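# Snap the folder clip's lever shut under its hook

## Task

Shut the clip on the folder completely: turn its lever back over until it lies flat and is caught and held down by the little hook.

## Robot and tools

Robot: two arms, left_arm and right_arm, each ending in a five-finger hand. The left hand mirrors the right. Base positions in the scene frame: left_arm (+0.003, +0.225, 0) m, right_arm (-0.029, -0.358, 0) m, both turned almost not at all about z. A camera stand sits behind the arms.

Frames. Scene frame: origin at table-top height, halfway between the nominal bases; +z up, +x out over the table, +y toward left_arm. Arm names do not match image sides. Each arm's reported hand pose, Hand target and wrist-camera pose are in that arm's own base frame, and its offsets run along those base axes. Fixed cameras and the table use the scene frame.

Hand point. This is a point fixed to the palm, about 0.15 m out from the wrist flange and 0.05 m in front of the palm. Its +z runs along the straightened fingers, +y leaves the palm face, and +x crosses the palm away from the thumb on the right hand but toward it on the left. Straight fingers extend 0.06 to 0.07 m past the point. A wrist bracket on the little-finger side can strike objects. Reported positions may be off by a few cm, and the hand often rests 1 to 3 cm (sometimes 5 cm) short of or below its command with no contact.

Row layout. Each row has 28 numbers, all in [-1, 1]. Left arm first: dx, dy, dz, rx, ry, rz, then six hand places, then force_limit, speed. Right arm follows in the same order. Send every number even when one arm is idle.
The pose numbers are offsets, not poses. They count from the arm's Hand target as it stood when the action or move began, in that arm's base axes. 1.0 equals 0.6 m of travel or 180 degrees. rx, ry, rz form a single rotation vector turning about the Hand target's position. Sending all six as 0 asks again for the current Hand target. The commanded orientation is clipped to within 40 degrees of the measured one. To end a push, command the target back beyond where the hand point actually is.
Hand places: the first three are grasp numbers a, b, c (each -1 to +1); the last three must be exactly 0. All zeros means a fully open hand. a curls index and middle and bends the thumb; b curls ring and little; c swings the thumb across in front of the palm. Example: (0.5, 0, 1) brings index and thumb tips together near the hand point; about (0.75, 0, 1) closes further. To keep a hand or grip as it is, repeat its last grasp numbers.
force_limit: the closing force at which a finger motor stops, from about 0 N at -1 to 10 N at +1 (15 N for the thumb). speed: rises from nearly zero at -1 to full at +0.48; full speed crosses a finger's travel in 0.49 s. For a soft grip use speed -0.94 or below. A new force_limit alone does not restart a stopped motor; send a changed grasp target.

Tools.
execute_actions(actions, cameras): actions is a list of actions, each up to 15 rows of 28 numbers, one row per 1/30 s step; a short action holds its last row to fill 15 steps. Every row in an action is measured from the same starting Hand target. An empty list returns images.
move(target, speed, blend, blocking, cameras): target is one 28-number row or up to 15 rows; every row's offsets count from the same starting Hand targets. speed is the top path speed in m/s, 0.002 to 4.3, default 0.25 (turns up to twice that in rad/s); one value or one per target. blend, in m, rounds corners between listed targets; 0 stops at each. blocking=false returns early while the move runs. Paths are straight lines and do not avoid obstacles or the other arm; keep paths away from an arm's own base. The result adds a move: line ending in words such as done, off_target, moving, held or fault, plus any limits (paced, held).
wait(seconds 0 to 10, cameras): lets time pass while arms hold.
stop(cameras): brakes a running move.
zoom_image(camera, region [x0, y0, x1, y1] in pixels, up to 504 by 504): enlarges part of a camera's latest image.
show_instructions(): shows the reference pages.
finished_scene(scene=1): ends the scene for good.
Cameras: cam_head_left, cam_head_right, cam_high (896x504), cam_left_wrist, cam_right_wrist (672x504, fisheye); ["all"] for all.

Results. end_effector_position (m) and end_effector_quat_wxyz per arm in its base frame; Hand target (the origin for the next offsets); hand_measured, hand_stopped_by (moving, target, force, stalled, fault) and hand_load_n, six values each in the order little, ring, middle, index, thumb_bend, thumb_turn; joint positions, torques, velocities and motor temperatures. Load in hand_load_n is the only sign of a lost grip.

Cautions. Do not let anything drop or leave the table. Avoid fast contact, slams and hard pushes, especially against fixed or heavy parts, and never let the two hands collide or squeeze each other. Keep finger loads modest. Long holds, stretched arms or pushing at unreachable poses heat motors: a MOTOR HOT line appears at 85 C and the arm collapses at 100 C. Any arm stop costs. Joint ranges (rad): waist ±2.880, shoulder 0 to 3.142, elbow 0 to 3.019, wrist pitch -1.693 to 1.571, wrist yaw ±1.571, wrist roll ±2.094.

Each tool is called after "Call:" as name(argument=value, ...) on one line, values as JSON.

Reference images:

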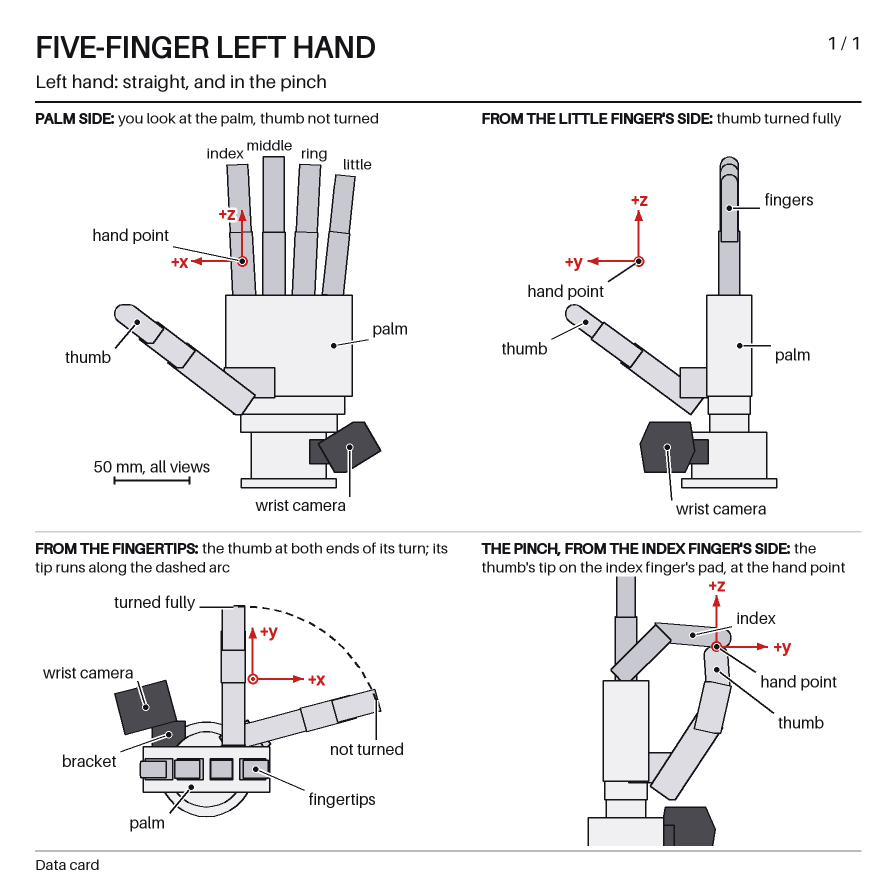

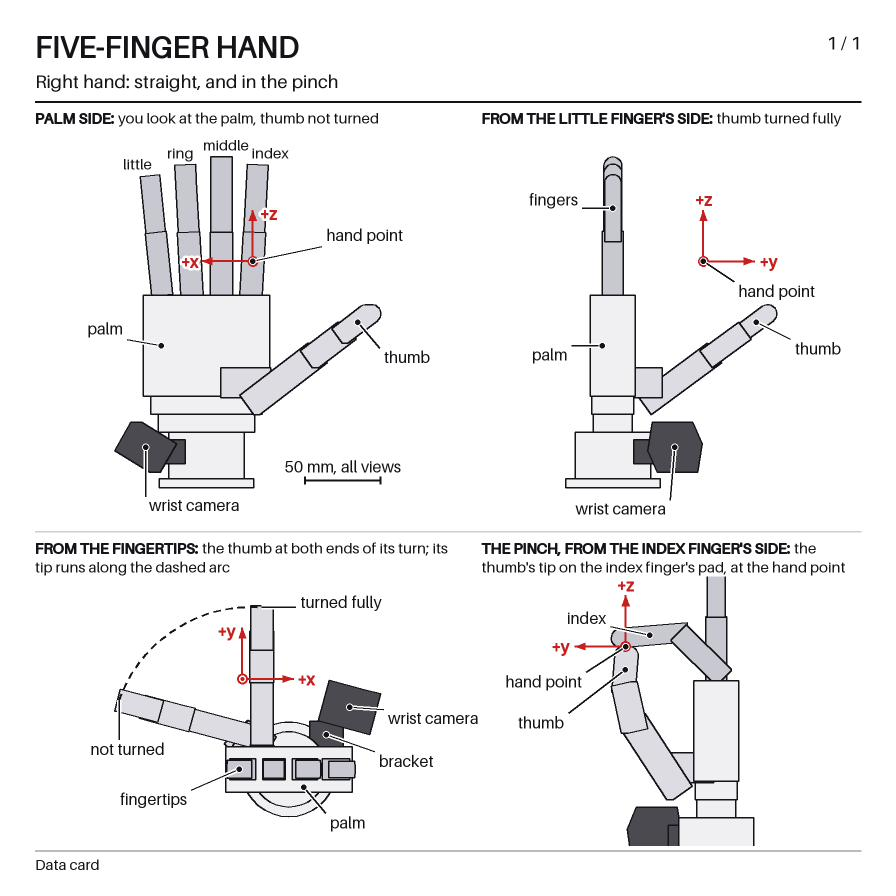

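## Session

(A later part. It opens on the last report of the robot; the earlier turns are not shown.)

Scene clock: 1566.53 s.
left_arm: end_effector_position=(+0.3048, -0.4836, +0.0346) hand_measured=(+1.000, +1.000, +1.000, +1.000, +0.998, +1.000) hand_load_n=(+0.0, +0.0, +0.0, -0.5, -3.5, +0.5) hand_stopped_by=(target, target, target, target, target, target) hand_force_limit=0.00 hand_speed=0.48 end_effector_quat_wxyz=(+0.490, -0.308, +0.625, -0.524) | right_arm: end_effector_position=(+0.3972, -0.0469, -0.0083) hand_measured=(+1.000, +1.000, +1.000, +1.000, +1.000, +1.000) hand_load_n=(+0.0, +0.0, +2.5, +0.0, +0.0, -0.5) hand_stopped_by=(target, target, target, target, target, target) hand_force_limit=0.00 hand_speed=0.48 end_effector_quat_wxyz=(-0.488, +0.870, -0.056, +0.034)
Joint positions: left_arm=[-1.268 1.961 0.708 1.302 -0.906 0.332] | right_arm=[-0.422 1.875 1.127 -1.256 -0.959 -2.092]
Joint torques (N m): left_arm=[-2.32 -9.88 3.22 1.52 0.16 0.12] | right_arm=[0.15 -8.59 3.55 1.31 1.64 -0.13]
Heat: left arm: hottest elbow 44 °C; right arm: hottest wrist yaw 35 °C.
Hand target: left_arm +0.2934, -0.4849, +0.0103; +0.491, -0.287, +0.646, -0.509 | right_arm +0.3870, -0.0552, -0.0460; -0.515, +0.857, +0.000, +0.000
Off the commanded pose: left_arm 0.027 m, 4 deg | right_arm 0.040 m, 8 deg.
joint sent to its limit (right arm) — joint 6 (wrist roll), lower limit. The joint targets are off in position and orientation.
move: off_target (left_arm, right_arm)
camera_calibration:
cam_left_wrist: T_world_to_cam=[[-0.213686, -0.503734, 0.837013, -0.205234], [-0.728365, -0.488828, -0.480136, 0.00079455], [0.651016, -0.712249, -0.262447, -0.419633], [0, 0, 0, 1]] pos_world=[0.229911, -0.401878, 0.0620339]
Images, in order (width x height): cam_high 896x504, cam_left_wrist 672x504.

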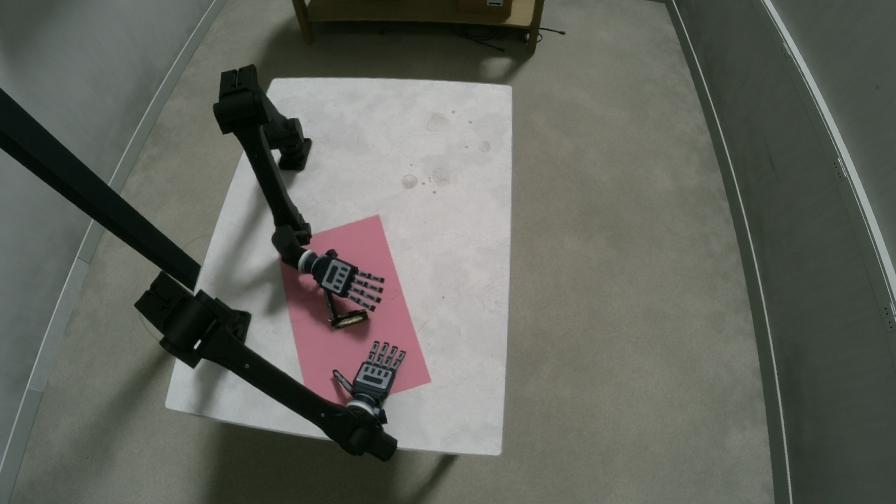

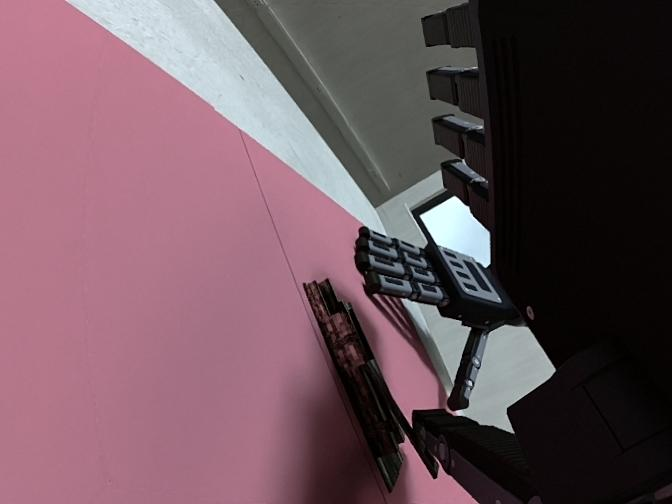

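Call:
move(target=[-0.0125,-0.0045,-0.02,0,0,0,0,0,0,0,0,0,0,0.48,0,0,0,0,0,0,0,0,0,0,0,0,0,0.48], speed=0.06, cameras=["cam_high","cam_left_wrist"])

Call:
zoom_image(camera="cam_high", region=[310, 280, 390, 340])

Call:
zoom_image(camera="cam_left_wrist", region=[300, 260, 500, 504])

Scene clock: 1571.07 s.
left_arm: end_effector_position=(+0.3034, -0.4835, +0.0304) hand_measured=(+1.000, +1.000, +1.000, +1.000, +0.998, +1.000) hand_load_n=(+0.0, +0.0, -0.5, +0.0, -6.0, +0.5) hand_stopped_by=(target, target, target, target, target, target) hand_force_limit=0.00 hand_speed=0.48 end_effector_quat_wxyz=(+0.491, -0.318, +0.615, -0.528) | right_arm: end_effector_position=(+0.3972, -0.0469, -0.0083) hand_measured=(+1.000, +1.000, +1.000, +1.000, +1.000, +1.000) hand_load_n=(+0.0, +0.0, +2.0, +0.0, +0.0, -0.5) hand_stopped_by=(target, target, target, target, target, target) hand_force_limit=0.00 hand_speed=0.48 end_effector_quat_wxyz=(-0.488, +0.870, -0.056, +0.034)
Joint positions: left_arm=[-1.275 1.988 0.713 1.345 -0.93 0.327] | right_arm=[-0.422 1.875 1.127 -1.256 -0.959 -2.092]
Joint torques (N m): left_arm=[-3.55 -9.82 3.03 0.9 0.48 0.15] | right_arm=[0.38 -9.11 3.67 1.29 1.65 -0.15]
Heat: left arm: hottest elbow 44 °C; right arm: hottest wrist yaw 35 °C.
Hand target: left_arm +0.2860, -0.4875, -0.0017; +0.491, -0.287, +0.646, -0.509 | right_arm +0.3870, -0.0552, -0.0460; -0.515, +0.857, +0.000, +0.000
Off the commanded pose: left_arm 0.037 m, 5 deg | right_arm 0.040 m, 8 deg.
joint sent to its limit (right arm) — joint 6 (wrist roll), lower limit. The joint targets are off in position and orientation.
move: off_target (left_arm, right_arm)
camera_calibration:
cam_left_wrist: T_world_to_cam=[[-0.208314, -0.486524, 0.848469, -0.195748], [-0.718786, -0.512156, -0.470152, -0.0167483], [0.663289, -0.707807, -0.243017, -0.421843], [0, 0, 0, 1]] pos_world=[0.226988, -0.402397, 0.0556962]
Images, in order (width x height): cam_high 896x504, cam_left_wrist 672x504.

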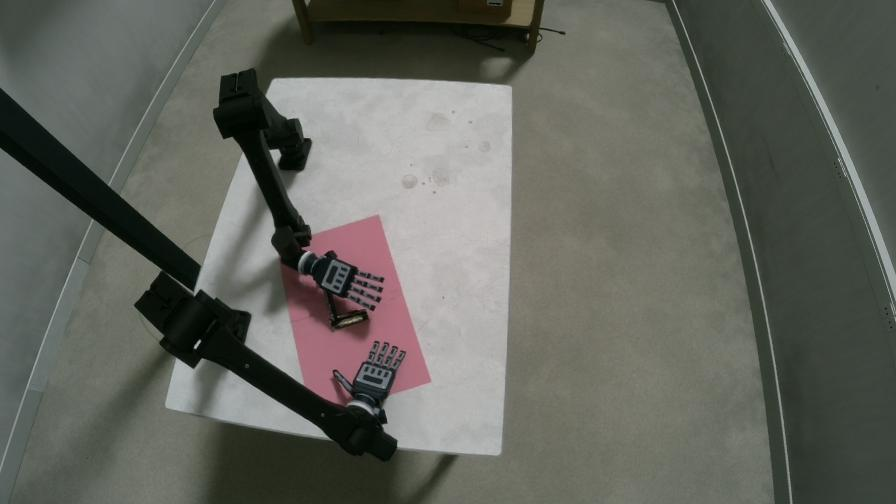

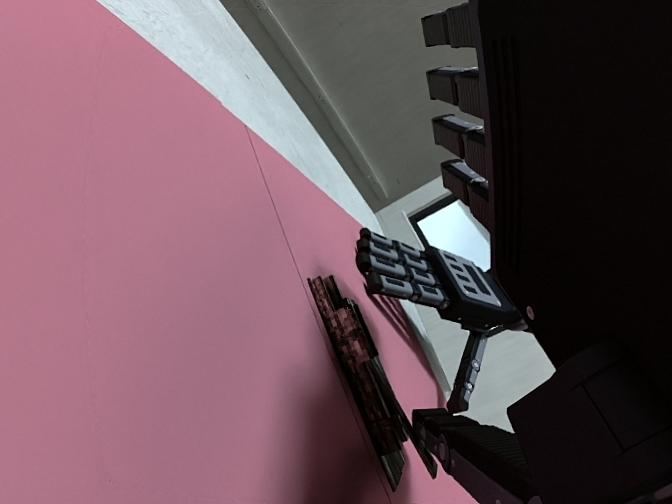

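Scaled by 6.300 from the camera's 896x504 image, which has a finer 1280x720 frame.

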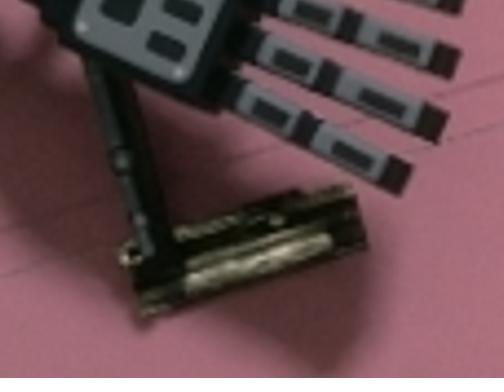

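Scaled by 2.066 from the camera's 672x504 image, which has a finer 960x720 frame.

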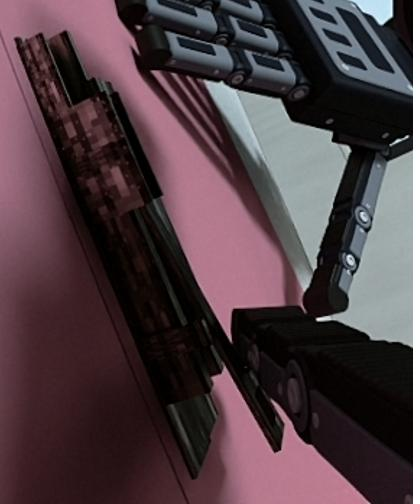

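Call:
move(target=[0.0167,-0.0008,0.0867,0,0,0,0,0,0,0,0,0,0,0.48,0,0,0,0,0,0,0,0,0,0,0,0,0,0.48], speed=0.1, cameras=["cam_high","cam_left_wrist"])

Call:
zoom_image(camera="cam_high", region=[310, 280, 390, 340])

Call:
zoom_image(camera="cam_left_wrist", region=[280, 260, 480, 504])

Scene clock: 1589.90 s.
left_arm: end_effector_position=(+0.3055, -0.4829, +0.0491) hand_measured=(+1.000, +1.000, +1.000, +1.000, +0.998, +1.000) hand_load_n=(+0.0, +0.0, +0.0, +0.0, -6.0, +0.0) hand_stopped_by=(target, target, target, target, target, target) hand_force_limit=0.00 hand_speed=0.48 end_effector_quat_wxyz=(+0.496, -0.302, +0.636, -0.508) | right_arm: end_effector_position=(+0.3972, -0.0469, -0.0083) hand_measured=(+1.000, +1.000, +1.000, +1.000, +1.000, +1.000) hand_load_n=(+0.0, +0.0, +2.5, +0.0, +0.0, -0.5) hand_stopped_by=(target, target, target, target, target, target) hand_force_limit=0.00 hand_speed=0.48 end_effector_quat_wxyz=(-0.488, +0.870, -0.056, +0.034)
Joint positions: left_arm=[-1.269 1.897 0.713 1.199 -0.916 0.342] | right_arm=[-0.422 1.875 1.127 -1.256 -0.959 -2.092]
Joint torques (N m): left_arm=[-2.32 -14.8 3.56 0.65 0.59 0.06] | right_arm=[-1.85 -9.41 3.62 1.44 1.58 -0.18]
Heat: left arm: hottest elbow 42 °C; right arm: hottest wrist yaw 35 °C.
Hand target: left_arm +0.2959, -0.4880, +0.0502; +0.491, -0.287, +0.646, -0.509 | right_arm +0.3870, -0.0552, -0.0460; -0.515, +0.857, +0.000, +0.000
Off the commanded pose: left_arm 0.011 m, 2 deg | right_arm 0.040 m, 8 deg.
joint sent to its limit (right arm) — joint 6 (wrist roll), lower limit. The joint targets are off in position and orientation.
move: off_target (left_arm, right_arm)
camera_calibration:
cam_left_wrist: T_world_to_cam=[[-0.203377, -0.540167, 0.816613, -0.23671], [-0.7277, -0.47461, -0.495175, 0.0159138], [0.65505, -0.694956, -0.296555, -0.406936], [0, 0, 0, 1]] pos_world=[0.230003, -0.403113, 0.0805013]
Images, in order (width x height): cam_high 896x504, cam_left_wrist 672x504.

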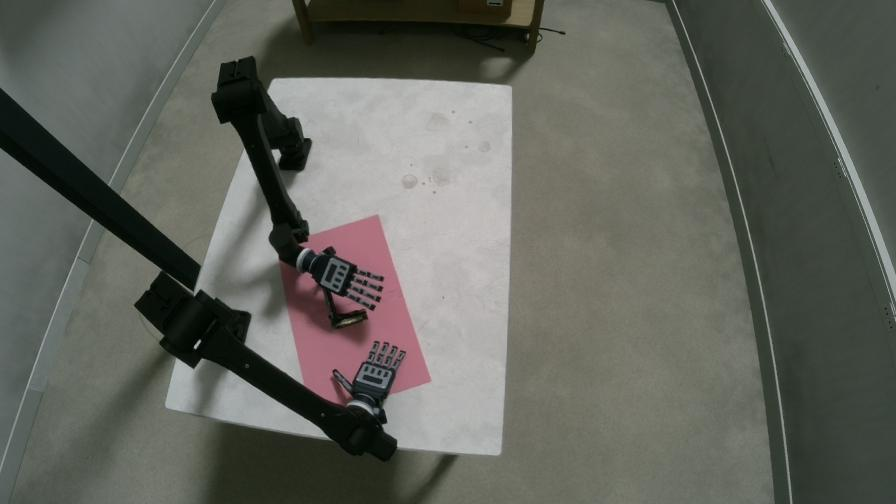

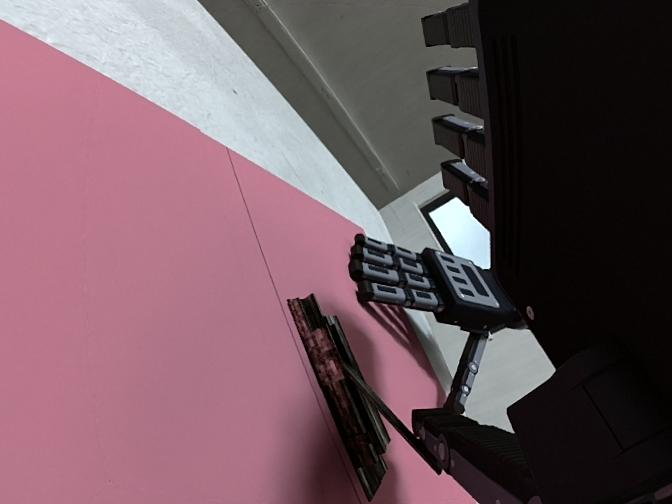

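Scaled by 6.300 from the camera's 896x504 image, which has a finer 1280x720 frame.

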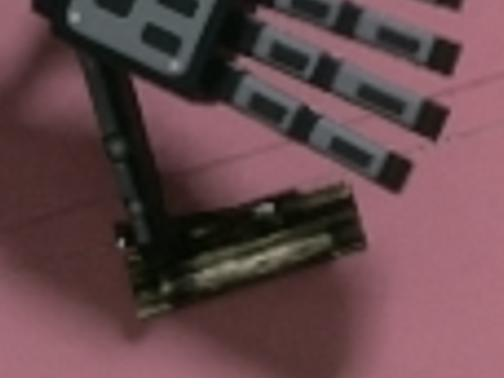

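Scaled by 2.066 from the camera's 672x504 image, which has a finer 960x720 frame.

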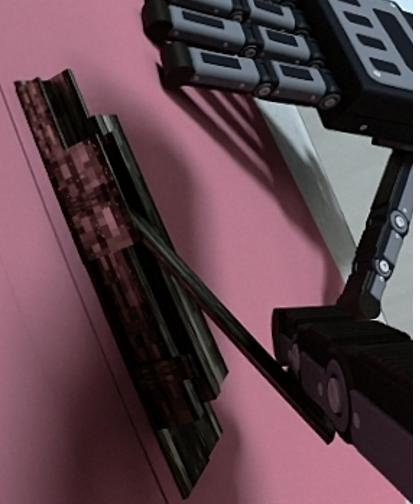

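Call:
move(target=[[-0.0083,0.0068,-0.0917,0,0,0,0,0,0,0,0,0,0,0.48,0,0,0,0,0,0,0,0,0,0,0,0,0,0.48],[-0.0167,0.0068,-0.125,0,0,0,0,0,0,0,0,0,0,0.48,0,0,0,0,0,0,0,0,0,0,0,0,0,0.48]], speed=0.08, blend=[0.01,0], cameras=["cam_high","cam_left_wrist"])

Call:
zoom_image(camera="cam_high", region=[310, 280, 390, 340])

Call:
zoom_image(camera="cam_left_wrist", region=[300, 260, 500, 504])

Scene clock: 1611.93 s.
left_arm: end_effector_position=(+0.3045, -0.4878, +0.0227) hand_measured=(+1.000, +1.000, +1.000, +1.000, +0.998, +1.000) hand_load_n=(+0.0, +0.0, +0.0, -0.5, -6.0, +1.0) hand_stopped_by=(target, target, target, target, target, target) hand_force_limit=0.00 hand_speed=0.48 end_effector_quat_wxyz=(+0.483, -0.330, +0.599, -0.547) | right_arm: end_effector_position=(+0.3972, -0.0469, -0.0083) hand_measured=(+1.000, +1.000, +1.000, +1.000, +1.000, +1.000) hand_load_n=(+0.0, -0.5, +2.5, +0.0, +0.0, -0.5) hand_stopped_by=(target, target, target, target, target, target) hand_force_limit=0.00 hand_speed=0.48 end_effector_quat_wxyz=(-0.488, +0.870, -0.056, +0.034)
Joint positions: left_arm=[-1.273 2.04 0.723 1.423 -0.925 0.306] | right_arm=[-0.422 1.875 1.127 -1.256 -0.959 -2.092]
Joint torques (N m): left_arm=[-3.72 -8.41 1.92 0.38 0.44 0.4] | right_arm=[-0.5 -9.58 3.59 1.61 1.64 -0.11]
Heat: left arm: hottest elbow 41 °C; right arm: hottest wrist yaw 35 °C.
Hand target: left_arm +0.2859, -0.4841, -0.0245; +0.491, -0.287, +0.646, -0.509 | right_arm +0.3870, -0.0552, -0.0460; -0.515, +0.857, +0.000, +0.000
Off the commanded pose: left_arm 0.051 m, 8 deg | right_arm 0.040 m, 8 deg.
joint sent to its limit (right arm) — joint 6 (wrist roll), lower limit. The joint targets are off in position and orientation.
move: off_target (left_arm, right_arm)
camera_calibration:
cam_left_wrist: T_world_to_cam=[[-0.2133, -0.437557, 0.873526, -0.166122], [-0.718764, -0.535307, -0.44365, -0.0336658], [0.661726, -0.722489, -0.200319, -0.435109], [0, 0, 0, 1]] pos_world=[0.228291, -0.405071, 0.0430153]
Images, in order (width x height): cam_high 896x504, cam_left_wrist 672x504.

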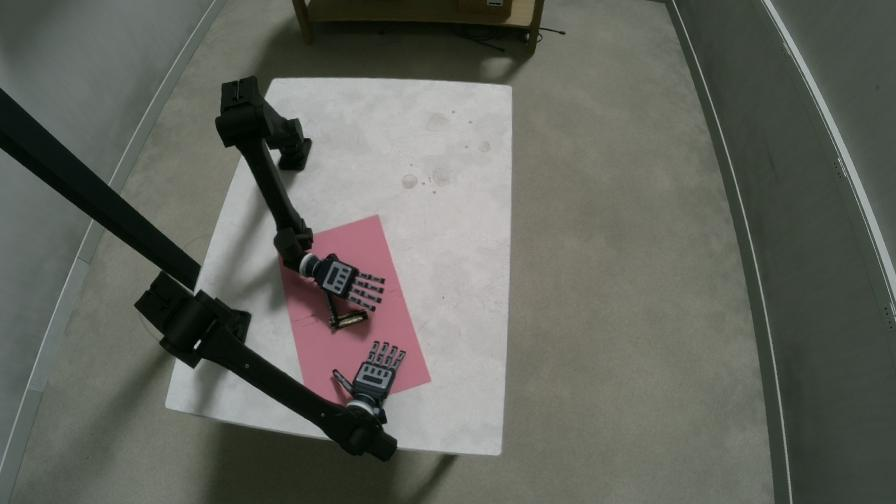

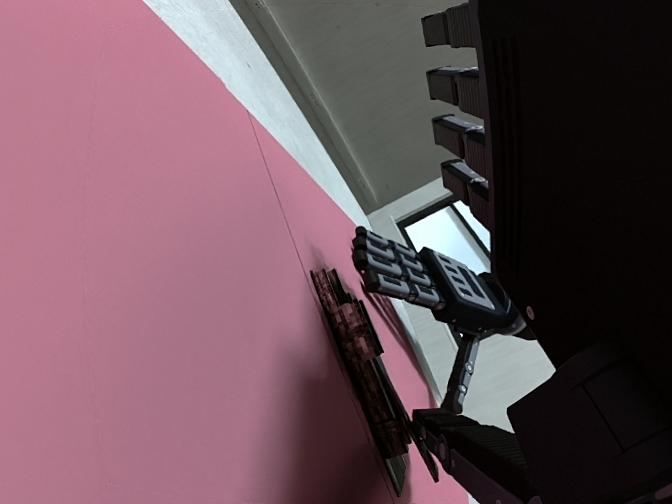

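Scaled by 6.300 from the camera's 896x504 image, which has a finer 1280x720 frame.

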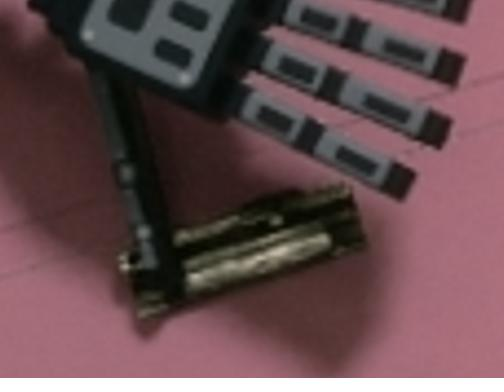

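Scaled by 2.066 from the camera's 672x504 image, which has a finer 960x720 frame.

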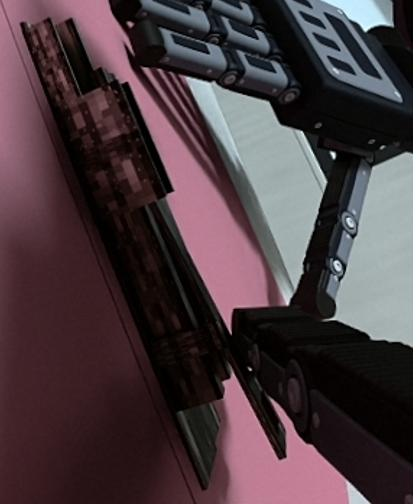

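Call:
move(target=[-0.0210,0.0110,0.0583,0,0,0,0,0,0,0,0,0,0,0.48,0,0,0,0,0,0,0,0,0,0,0,0,0,0.48], speed=0.08, cameras=["cam_high","cam_left_wrist"])

Call:
zoom_image(camera="cam_high", region=[310, 280, 390, 340])

Call:
zoom_image(camera="cam_left_wrist", region=[300, 260, 500, 504])

Scene clock: 1621.50 s.
left_arm: end_effector_position=(+0.3002, -0.4808, +0.0308) hand_measured=(+1.000, +1.000, +1.000, +1.000, +0.998, +1.000) hand_load_n=(+0.0, +0.0, +0.0, +0.0, -8.5, +0.5) hand_stopped_by=(target, target, target, target, target, target) hand_force_limit=0.00 hand_speed=0.48 end_effector_quat_wxyz=(+0.489, -0.330, +0.607, -0.532) | right_arm: end_effector_position=(+0.3972, -0.0469, -0.0083) hand_measured=(+1.000, +1.000, +1.000, +1.000, +1.000, +1.000) hand_load_n=(+0.0, +0.0, +2.5, +0.0, +0.0, -0.5) hand_stopped_by=(target, target, target, target, target, target) hand_force_limit=0.00 hand_speed=0.48 end_effector_quat_wxyz=(-0.488, +0.870, -0.056, +0.034)
Joint positions: left_arm=[-1.283 1.99 0.705 1.362 -0.952 0.309] | right_arm=[-0.422 1.875 1.127 -1.256 -0.959 -2.092]
Joint torques (N m): left_arm=[-4.31 -13.68 0.8 0.46 0.53 0.42] | right_arm=[-1.03 -9.11 3.62 1.52 1.6 -0.12]
Heat: left arm: hottest elbow 40 °C; right arm: hottest wrist yaw 35 °C.
Hand target: left_arm +0.2733, -0.4774, +0.0104; +0.491, -0.287, +0.646, -0.509 | right_arm +0.3870, -0.0552, -0.0460; -0.515, +0.857, +0.000, +0.000
Off the commanded pose: left_arm 0.034 m, 7 deg | right_arm 0.040 m, 8 deg.
joint sent to its limit (right arm) — joint 6 (wrist roll), lower limit. The joint targets are off in position and orientation.
move: off_target (left_arm, right_arm)
camera_calibration:
cam_left_wrist: T_world_to_cam=[[-0.197685, -0.466894, 0.861934, -0.189596], [-0.714185, -0.533694, -0.452891, -0.0296687], [0.671462, -0.70511, -0.227945, -0.419447], [0, 0, 0, 1]] pos_world=[0.222973, -0.400111, 0.0543716]
Images, in order (width x height): cam_high 896x504, cam_left_wrist 672x504.

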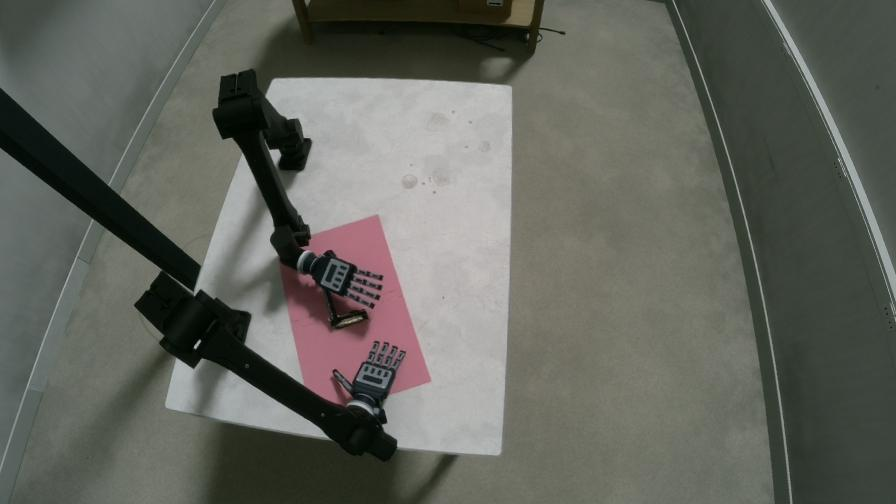

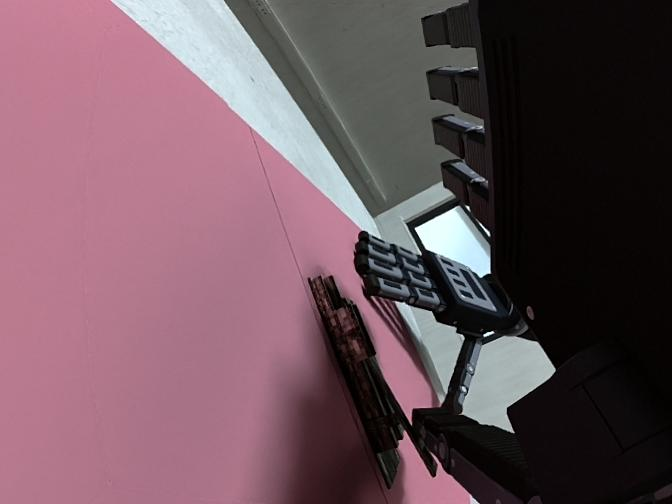

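Scaled by 6.300 from the camera's 896x504 image, which has a finer 1280x720 frame.

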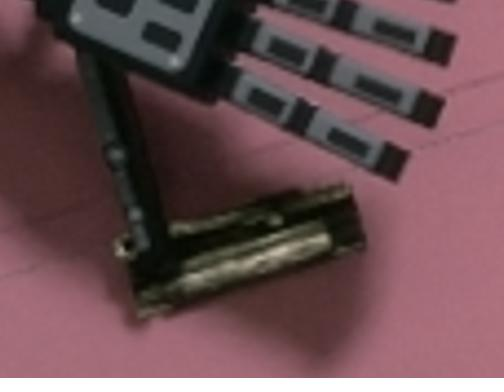

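Scaled by 2.066 from the camera's 672x504 image, which has a finer 960x720 frame.

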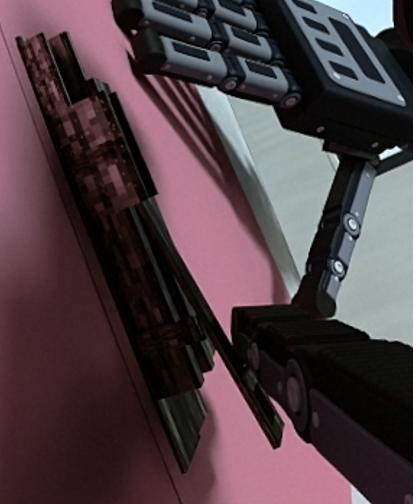

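Call:
move(target=[0.0128,0.0093,-0.0423,0,0,0,0,0,0,0,0,0,0,0.48,0,0,0,0,0,0,0,0,0,0,0,0,0,0.48], speed=0.08, cameras=["cam_high","cam_left_wrist"])

Call:
zoom_image(camera="cam_high", region=[310, 280, 390, 340])

Call:
zoom_image(camera="cam_left_wrist", region=[300, 260, 500, 504])

Scene clock: 1632.60 s.
left_arm: end_effector_position=(+0.2998, -0.4811, +0.0283) hand_measured=(+1.000, +1.000, +1.000, +1.000, +0.998, +1.000) hand_load_n=(+0.0, +0.0, +0.0, +0.0, -10.0, +0.0) hand_stopped_by=(target, target, target, target, target, target) hand_force_limit=0.00 hand_speed=0.48 end_effector_quat_wxyz=(+0.486, -0.331, +0.600, -0.543) | right_arm: end_effector_position=(+0.3972, -0.0469, -0.0083) hand_measured=(+1.000, +1.000, +1.000, +1.000, +1.000, +1.000) hand_load_n=(+0.0, +0.0, +2.5, +0.0, +0.0, +0.0) hand_stopped_by=(target, target, target, target, target, target) hand_force_limit=0.00 hand_speed=0.48 end_effector_quat_wxyz=(-0.488, +0.870, -0.056, +0.034)
Joint positions: left_arm=[-1.282 2.013 0.702 1.414 -0.942 0.309] | right_arm=[-0.422 1.875 1.127 -1.256 -0.959 -2.092]
Joint torques (N m): left_arm=[-2.84 -9.23 0.58 0.95 0.92 0.36] | right_arm=[-0.38 -9.05 3.56 1.5 1.63 -0.11]
Motor temperatures (°C): left_arm=[28 31 39 26 26 25] | right_arm=[23 30 31 27 35 25]
Heat: left arm: hottest elbow 39 °C; right arm: hottest wrist yaw 35 °C.
Hand target: left_arm +0.2810, -0.4719, -0.0150; +0.491, -0.287, +0.646, -0.509 | right_arm +0.3870, -0.0552, -0.0460; -0.515, +0.857, +0.000, +0.000
Off the commanded pose: left_arm 0.048 m, 8 deg | right_arm 0.040 m, 8 deg.
joint sent to its limit (right arm) — joint 6 (wrist roll), lower limit. The joint targets are off in position and orientation.
move: off_target (left_arm, right_arm)
camera_calibration:
cam_left_wrist: T_world_to_cam=[[-0.208398, -0.444534, 0.871183, -0.173869], [-0.714755, -0.53879, -0.445904, -0.0337526], [0.667605, -0.715608, -0.20545, -0.424412], [0, 0, 0, 1]] pos_world=[0.222981, -0.399188, 0.0492255]
Images, in order (width x height): cam_high 896x504, cam_left_wrist 672x504.

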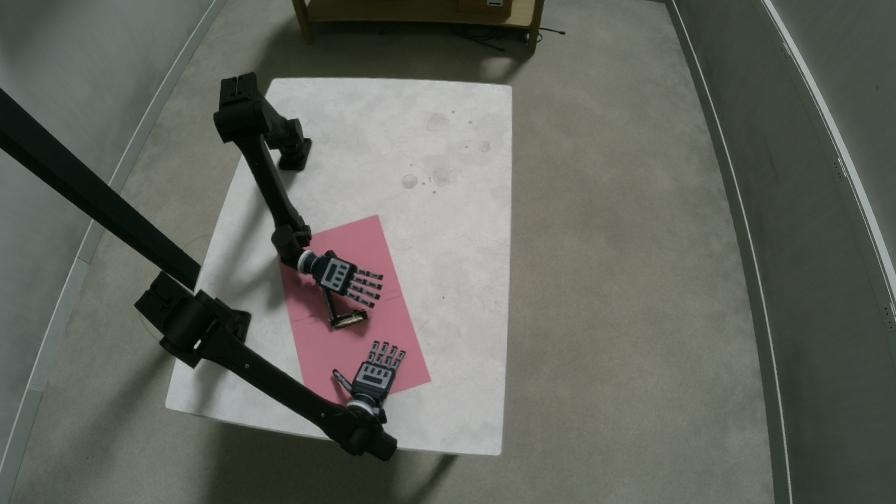

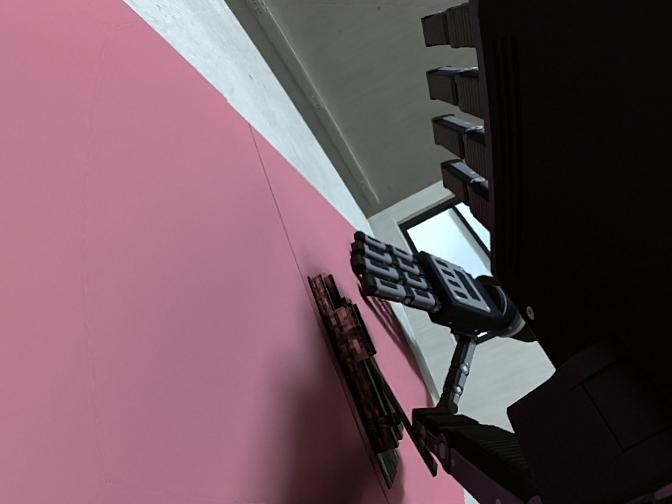

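Scaled by 6.300 from the camera's 896x504 image, which has a finer 1280x720 frame.

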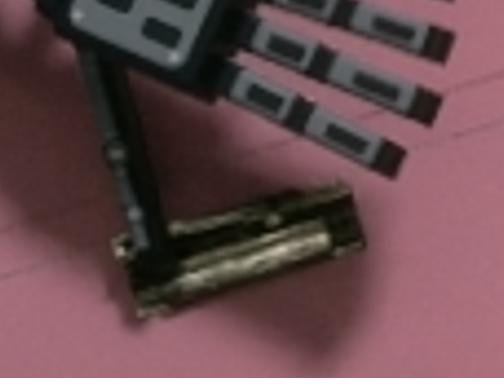

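Scaled by 2.066 from the camera's 672x504 image, which has a finer 960x720 frame.

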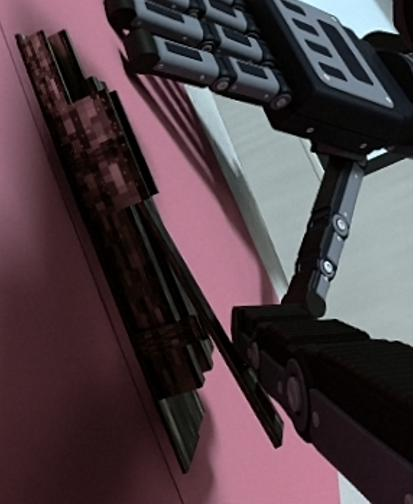

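Call:
move(target=[0.0175,-0.0062,-0.05,0,0,0,0,0,0,0,0,0,0,0.48,0,0,0,0,0,0,0,0,0,0,0,0,0,0.48], speed=0.08, cameras=["cam_high","cam_left_wrist"])

Call:
zoom_image(camera="cam_high", region=[310, 280, 390, 340])

Call:
zoom_image(camera="cam_left_wrist", region=[300, 260, 500, 504])

Scene clock: 1645.67 s.
left_arm: end_effector_position=(+0.3048, -0.4905, +0.0150) hand_measured=(+1.000, +1.000, +1.000, +1.000, +0.998, +1.000) hand_load_n=(-0.5, +0.0, +0.0, +0.0, -8.0, +1.0) hand_stopped_by=(target, target, target, target, target, target) hand_force_limit=0.00 hand_speed=0.48 end_effector_quat_wxyz=(+0.472, -0.338, +0.586, -0.565) | right_arm: end_effector_position=(+0.3972, -0.0469, -0.0083) hand_measured=(+1.000, +1.000, +1.000, +1.000, +1.000, +1.000) hand_load_n=(+0.0, +0.0, +3.0, +0.0, +0.0, +0.0) hand_stopped_by=(target, target, target, target, target, target) hand_force_limit=0.00 hand_speed=0.48 end_effector_quat_wxyz=(-0.488, +0.870, -0.056, +0.034)
Joint positions: left_arm=[-1.269 2.087 0.729 1.496 -0.912 0.282] | right_arm=[-0.422 1.875 1.127 -1.256 -0.959 -2.092]
Joint torques (N m): left_arm=[-1.14 -7.82 1.07 0.17 0.68 0.65] | right_arm=[-0.56 -9.93 3.47 1.44 1.58 -0.11]
Heat: left arm: hottest elbow 39 °C; right arm: hottest wrist yaw 35 °C.
Hand target: left_arm +0.2915, -0.4757, -0.0449; +0.491, -0.287, +0.646, -0.509 | right_arm +0.3870, -0.0552, -0.0460; -0.515, +0.857, +0.000, +0.000
Off the commanded pose: left_arm 0.063 m, 11 deg | right_arm 0.040 m, 8 deg.
joint sent to its limit (right arm) — joint 6 (wrist roll), lower limit. The joint targets are off in position and orientation.
move: off_target (left_arm, right_arm)
camera_calibration:
cam_left_wrist: T_world_to_cam=[[-0.220351, -0.388866, 0.894555, -0.134859], [-0.723671, -0.549743, -0.417233, -0.0443582], [0.654023, -0.739301, -0.160274, -0.445432], [0, 0, 0, 1]] pos_world=[0.229506, -0.406136, 0.0307399]
Images, in order (width x height): cam_high 896x504, cam_left_wrist 672x504.

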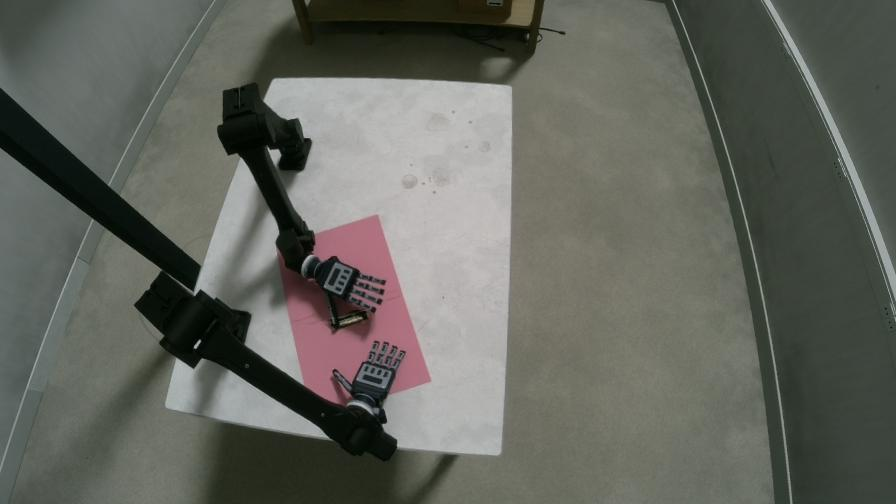

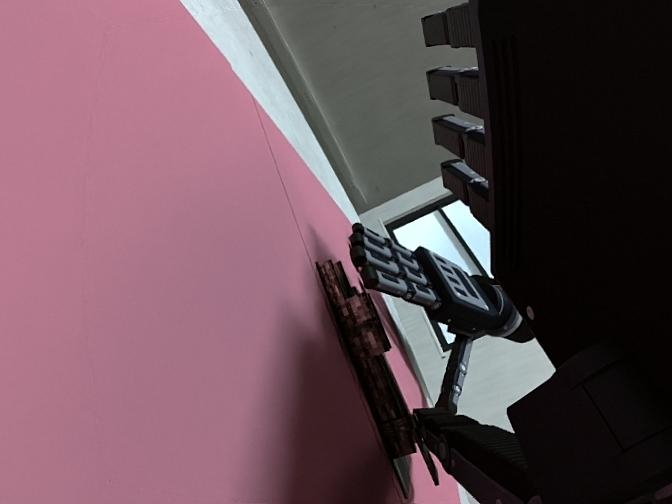

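Scaled by 6.300 from the camera's 896x504 image, which has a finer 1280x720 frame.

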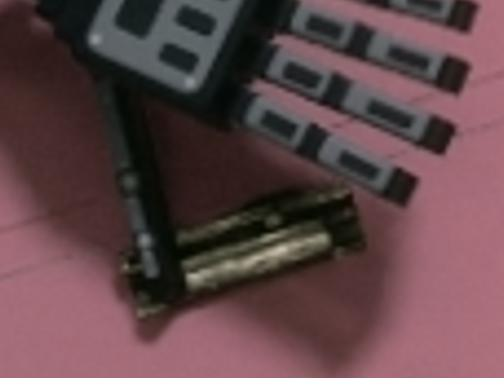

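Scaled by 2.066 from the camera's 672x504 image, which has a finer 960x720 frame.

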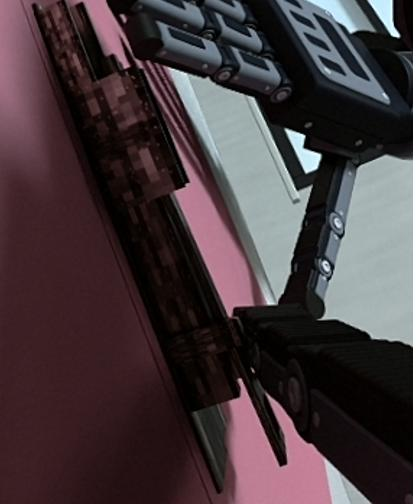

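Call:
move(target=[0.0150,-0.0150,0.165,0,0,0,0,0,0,0,0,0,0,0.48,0,0,0,0,0,0,0,0,0,0,0,0,0,0.48], speed=0.1, cameras=["cam_high","cam_left_wrist"])

Call:
zoom_image(camera="cam_high", region=[310, 280, 390, 340])

Call:
zoom_image(camera="cam_left_wrist", region=[280, 260, 480, 504])

Scene clock: 1652.77 s.
left_arm: end_effector_position=(+0.3082, -0.4834, +0.0531) hand_measured=(+1.000, +1.000, +1.000, +1.000, +0.998, +1.000) hand_load_n=(+0.0, +0.0, +0.0, +0.0, -5.0, +0.0) hand_stopped_by=(target, target, target, target, target, target) hand_force_limit=0.00 hand_speed=0.48 end_effector_quat_wxyz=(+0.493, -0.301, +0.636, -0.512) | right_arm: end_effector_position=(+0.3972, -0.0469, -0.0083) hand_measured=(+1.000, +1.000, +1.000, +1.000, +1.000, +1.000) hand_load_n=(+0.0, +0.0, +2.5, -0.5, +0.0, -0.5) hand_stopped_by=(target, target, target, target, target, target) hand_force_limit=0.00 hand_speed=0.48 end_effector_quat_wxyz=(-0.488, +0.870, -0.056, +0.034)
Joint positions: left_arm=[-1.26 1.886 0.711 1.191 -0.899 0.337] | right_arm=[-0.422 1.875 1.127 -1.256 -0.959 -2.092]
Joint torques (N m): left_arm=[-1.32 -14.74 3.25 0.79 0.47 0.06] | right_arm=[-0.62 -9.11 3.64 1.39 1.62 -0.11]
Heat: left arm: hottest elbow 39 °C; right arm: hottest wrist yaw 35 °C.
Hand target: left_arm +0.3004, -0.4846, +0.0539; +0.491, -0.287, +0.646, -0.509 | right_arm +0.3870, -0.0552, -0.0460; -0.515, +0.857, +0.000, +0.000
Off the commanded pose: left_arm 0.008 m, 2 deg | right_arm 0.040 m, 8 deg.
joint sent to its limit (right arm) — joint 6 (wrist roll), lower limit. The joint targets are off in position and orientation.
move: off_target (right_arm)
camera_calibration:
cam_left_wrist: T_world_to_cam=[[-0.20711, -0.533265, 0.820204, -0.235355], [-0.732113, -0.471631, -0.491503, 0.022368], [0.648935, -0.702277, -0.29273, -0.409722], [0, 0, 0, 1]] pos_world=[0.233514, -0.402695, 0.0840947]
Images, in order (width x height): cam_high 896x504, cam_left_wrist 672x504.

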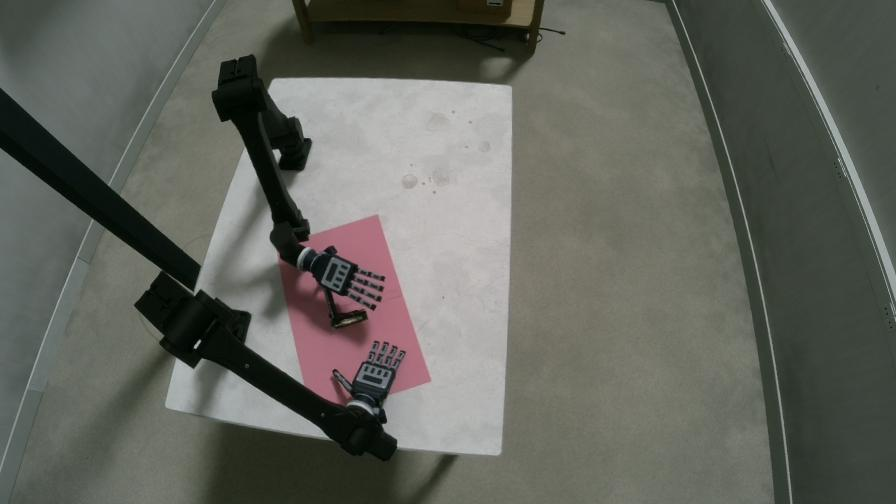

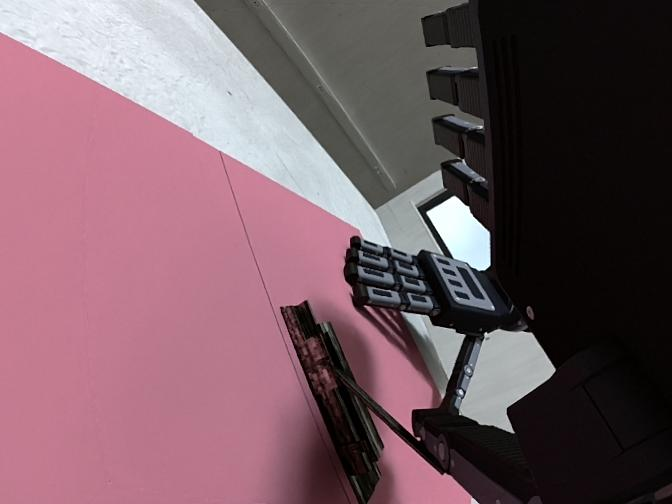

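Scaled by 6.300 from the camera's 896x504 image, which has a finer 1280x720 frame.

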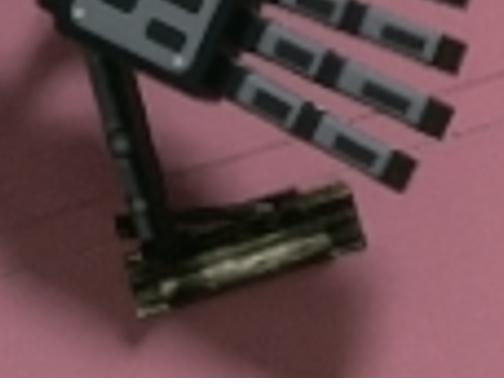

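Scaled by 2.066 from the camera's 672x504 image, which has a finer 960x720 frame.

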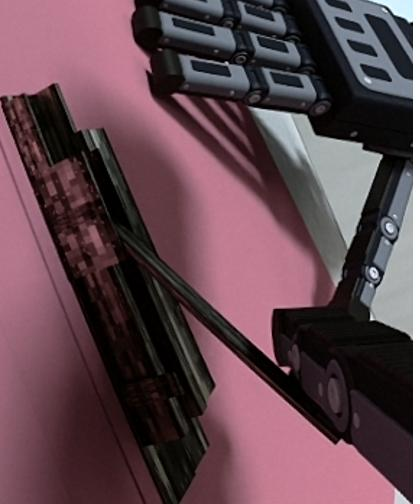

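Call:
move(target=[0.0322,0.0195,0.0535,0,0,0,0,0,0,0,0,0,0,0.48,0,0,0,0,0,0,0,0,0,0,0,0,0,0.48], speed=0.1, cameras=["cam_high","cam_left_wrist"])

Call:
zoom_image(camera="cam_high", region=[310, 280, 390, 340])

Call:
zoom_image(camera="cam_left_wrist", region=[280, 290, 480, 504])

Scene clock: 1674.50 s.
left_arm: end_effector_position=(+0.3158, -0.4761, +0.0770) hand_measured=(+1.000, +1.000, +1.000, +1.000, +1.000, +1.000) hand_load_n=(-0.5, +0.0, +0.0, +0.0, -0.5, +0.0) hand_stopped_by=(target, target, target, target, target, target) hand_force_limit=0.00 hand_speed=0.48 end_effector_quat_wxyz=(+0.487, -0.288, +0.648, -0.510) | right_arm: end_effector_position=(+0.3972, -0.0469, -0.0083) hand_measured=(+1.000, +1.000, +1.000, +1.000, +1.000, +1.000) hand_load_n=(+0.0, +0.0, +2.5, +0.0, +0.0, +0.0) hand_stopped_by=(target, target, target, target, target, target) hand_force_limit=0.00 hand_speed=0.48 end_effector_quat_wxyz=(-0.488, +0.870, -0.056, +0.034)
Joint positions: left_arm=[-1.229 1.788 0.691 1.09 -0.838 0.339] | right_arm=[-0.422 1.875 1.127 -1.256 -0.959 -2.092]
Joint torques (N m): left_arm=[-0.09 -14.92 4.53 1.17 0.11 0.12] | right_arm=[-0.44 -8.59 3.73 1.44 1.6 -0.08]
Heat: left arm: hottest elbow 38 °C; right arm: hottest wrist yaw 35 °C.
Hand target: left_arm +0.3198, -0.4730, +0.0860; +0.491, -0.287, +0.646, -0.509 | right_arm +0.3870, -0.0552, -0.0460; -0.515, +0.857, +0.000, +0.000
Off the commanded pose: left_arm 0.010 m, 1 deg | right_arm 0.040 m, 8 deg.
joint sent to its limit (right arm) — joint 6 (wrist roll), lower limit. The joint targets are off in position and orientation.
move: off_target (right_arm)
camera_calibration:
cam_left_wrist: T_world_to_cam=[[-0.217635, -0.546804, 0.80848, -0.251752], [-0.748467, -0.43815, -0.497817, 0.0646157], [0.626444, -0.713463, -0.313908, -0.399051], [0, 0, 0, 1]] pos_world=[0.243556, -0.394056, 0.110438]
Images, in order (width x height): cam_high 896x504, cam_left_wrist 672x504.

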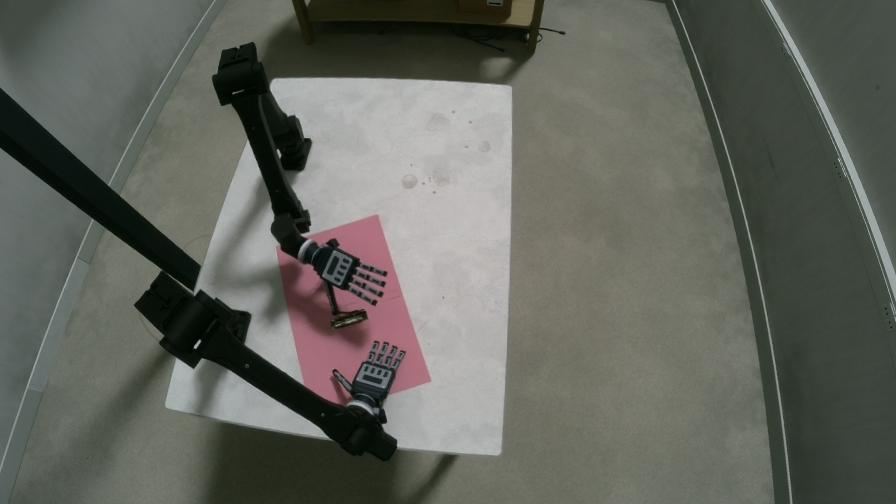

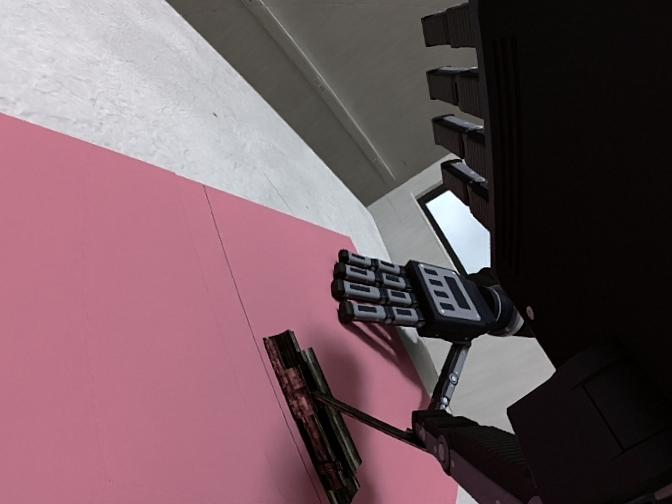

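Scaled by 6.300 from the camera's 896x504 image, which has a finer 1280x720 frame.

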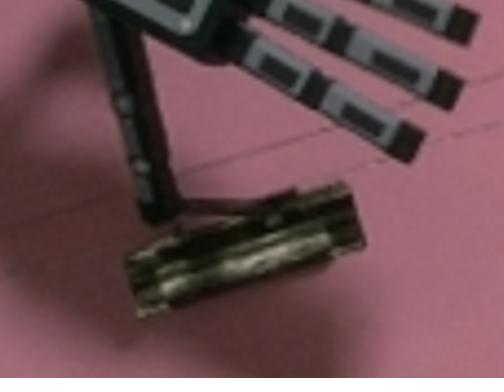

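Scaled by 2.355 from the camera's 672x504 image, which has a finer 960x720 frame.

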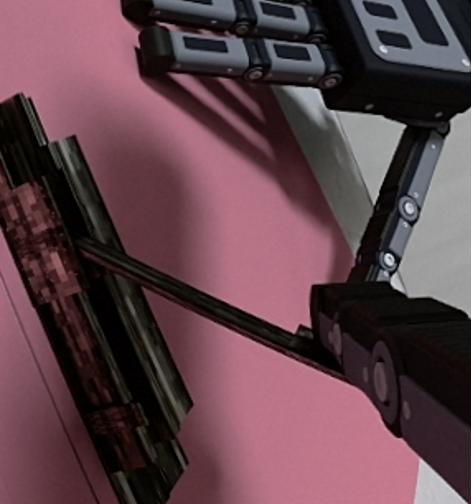

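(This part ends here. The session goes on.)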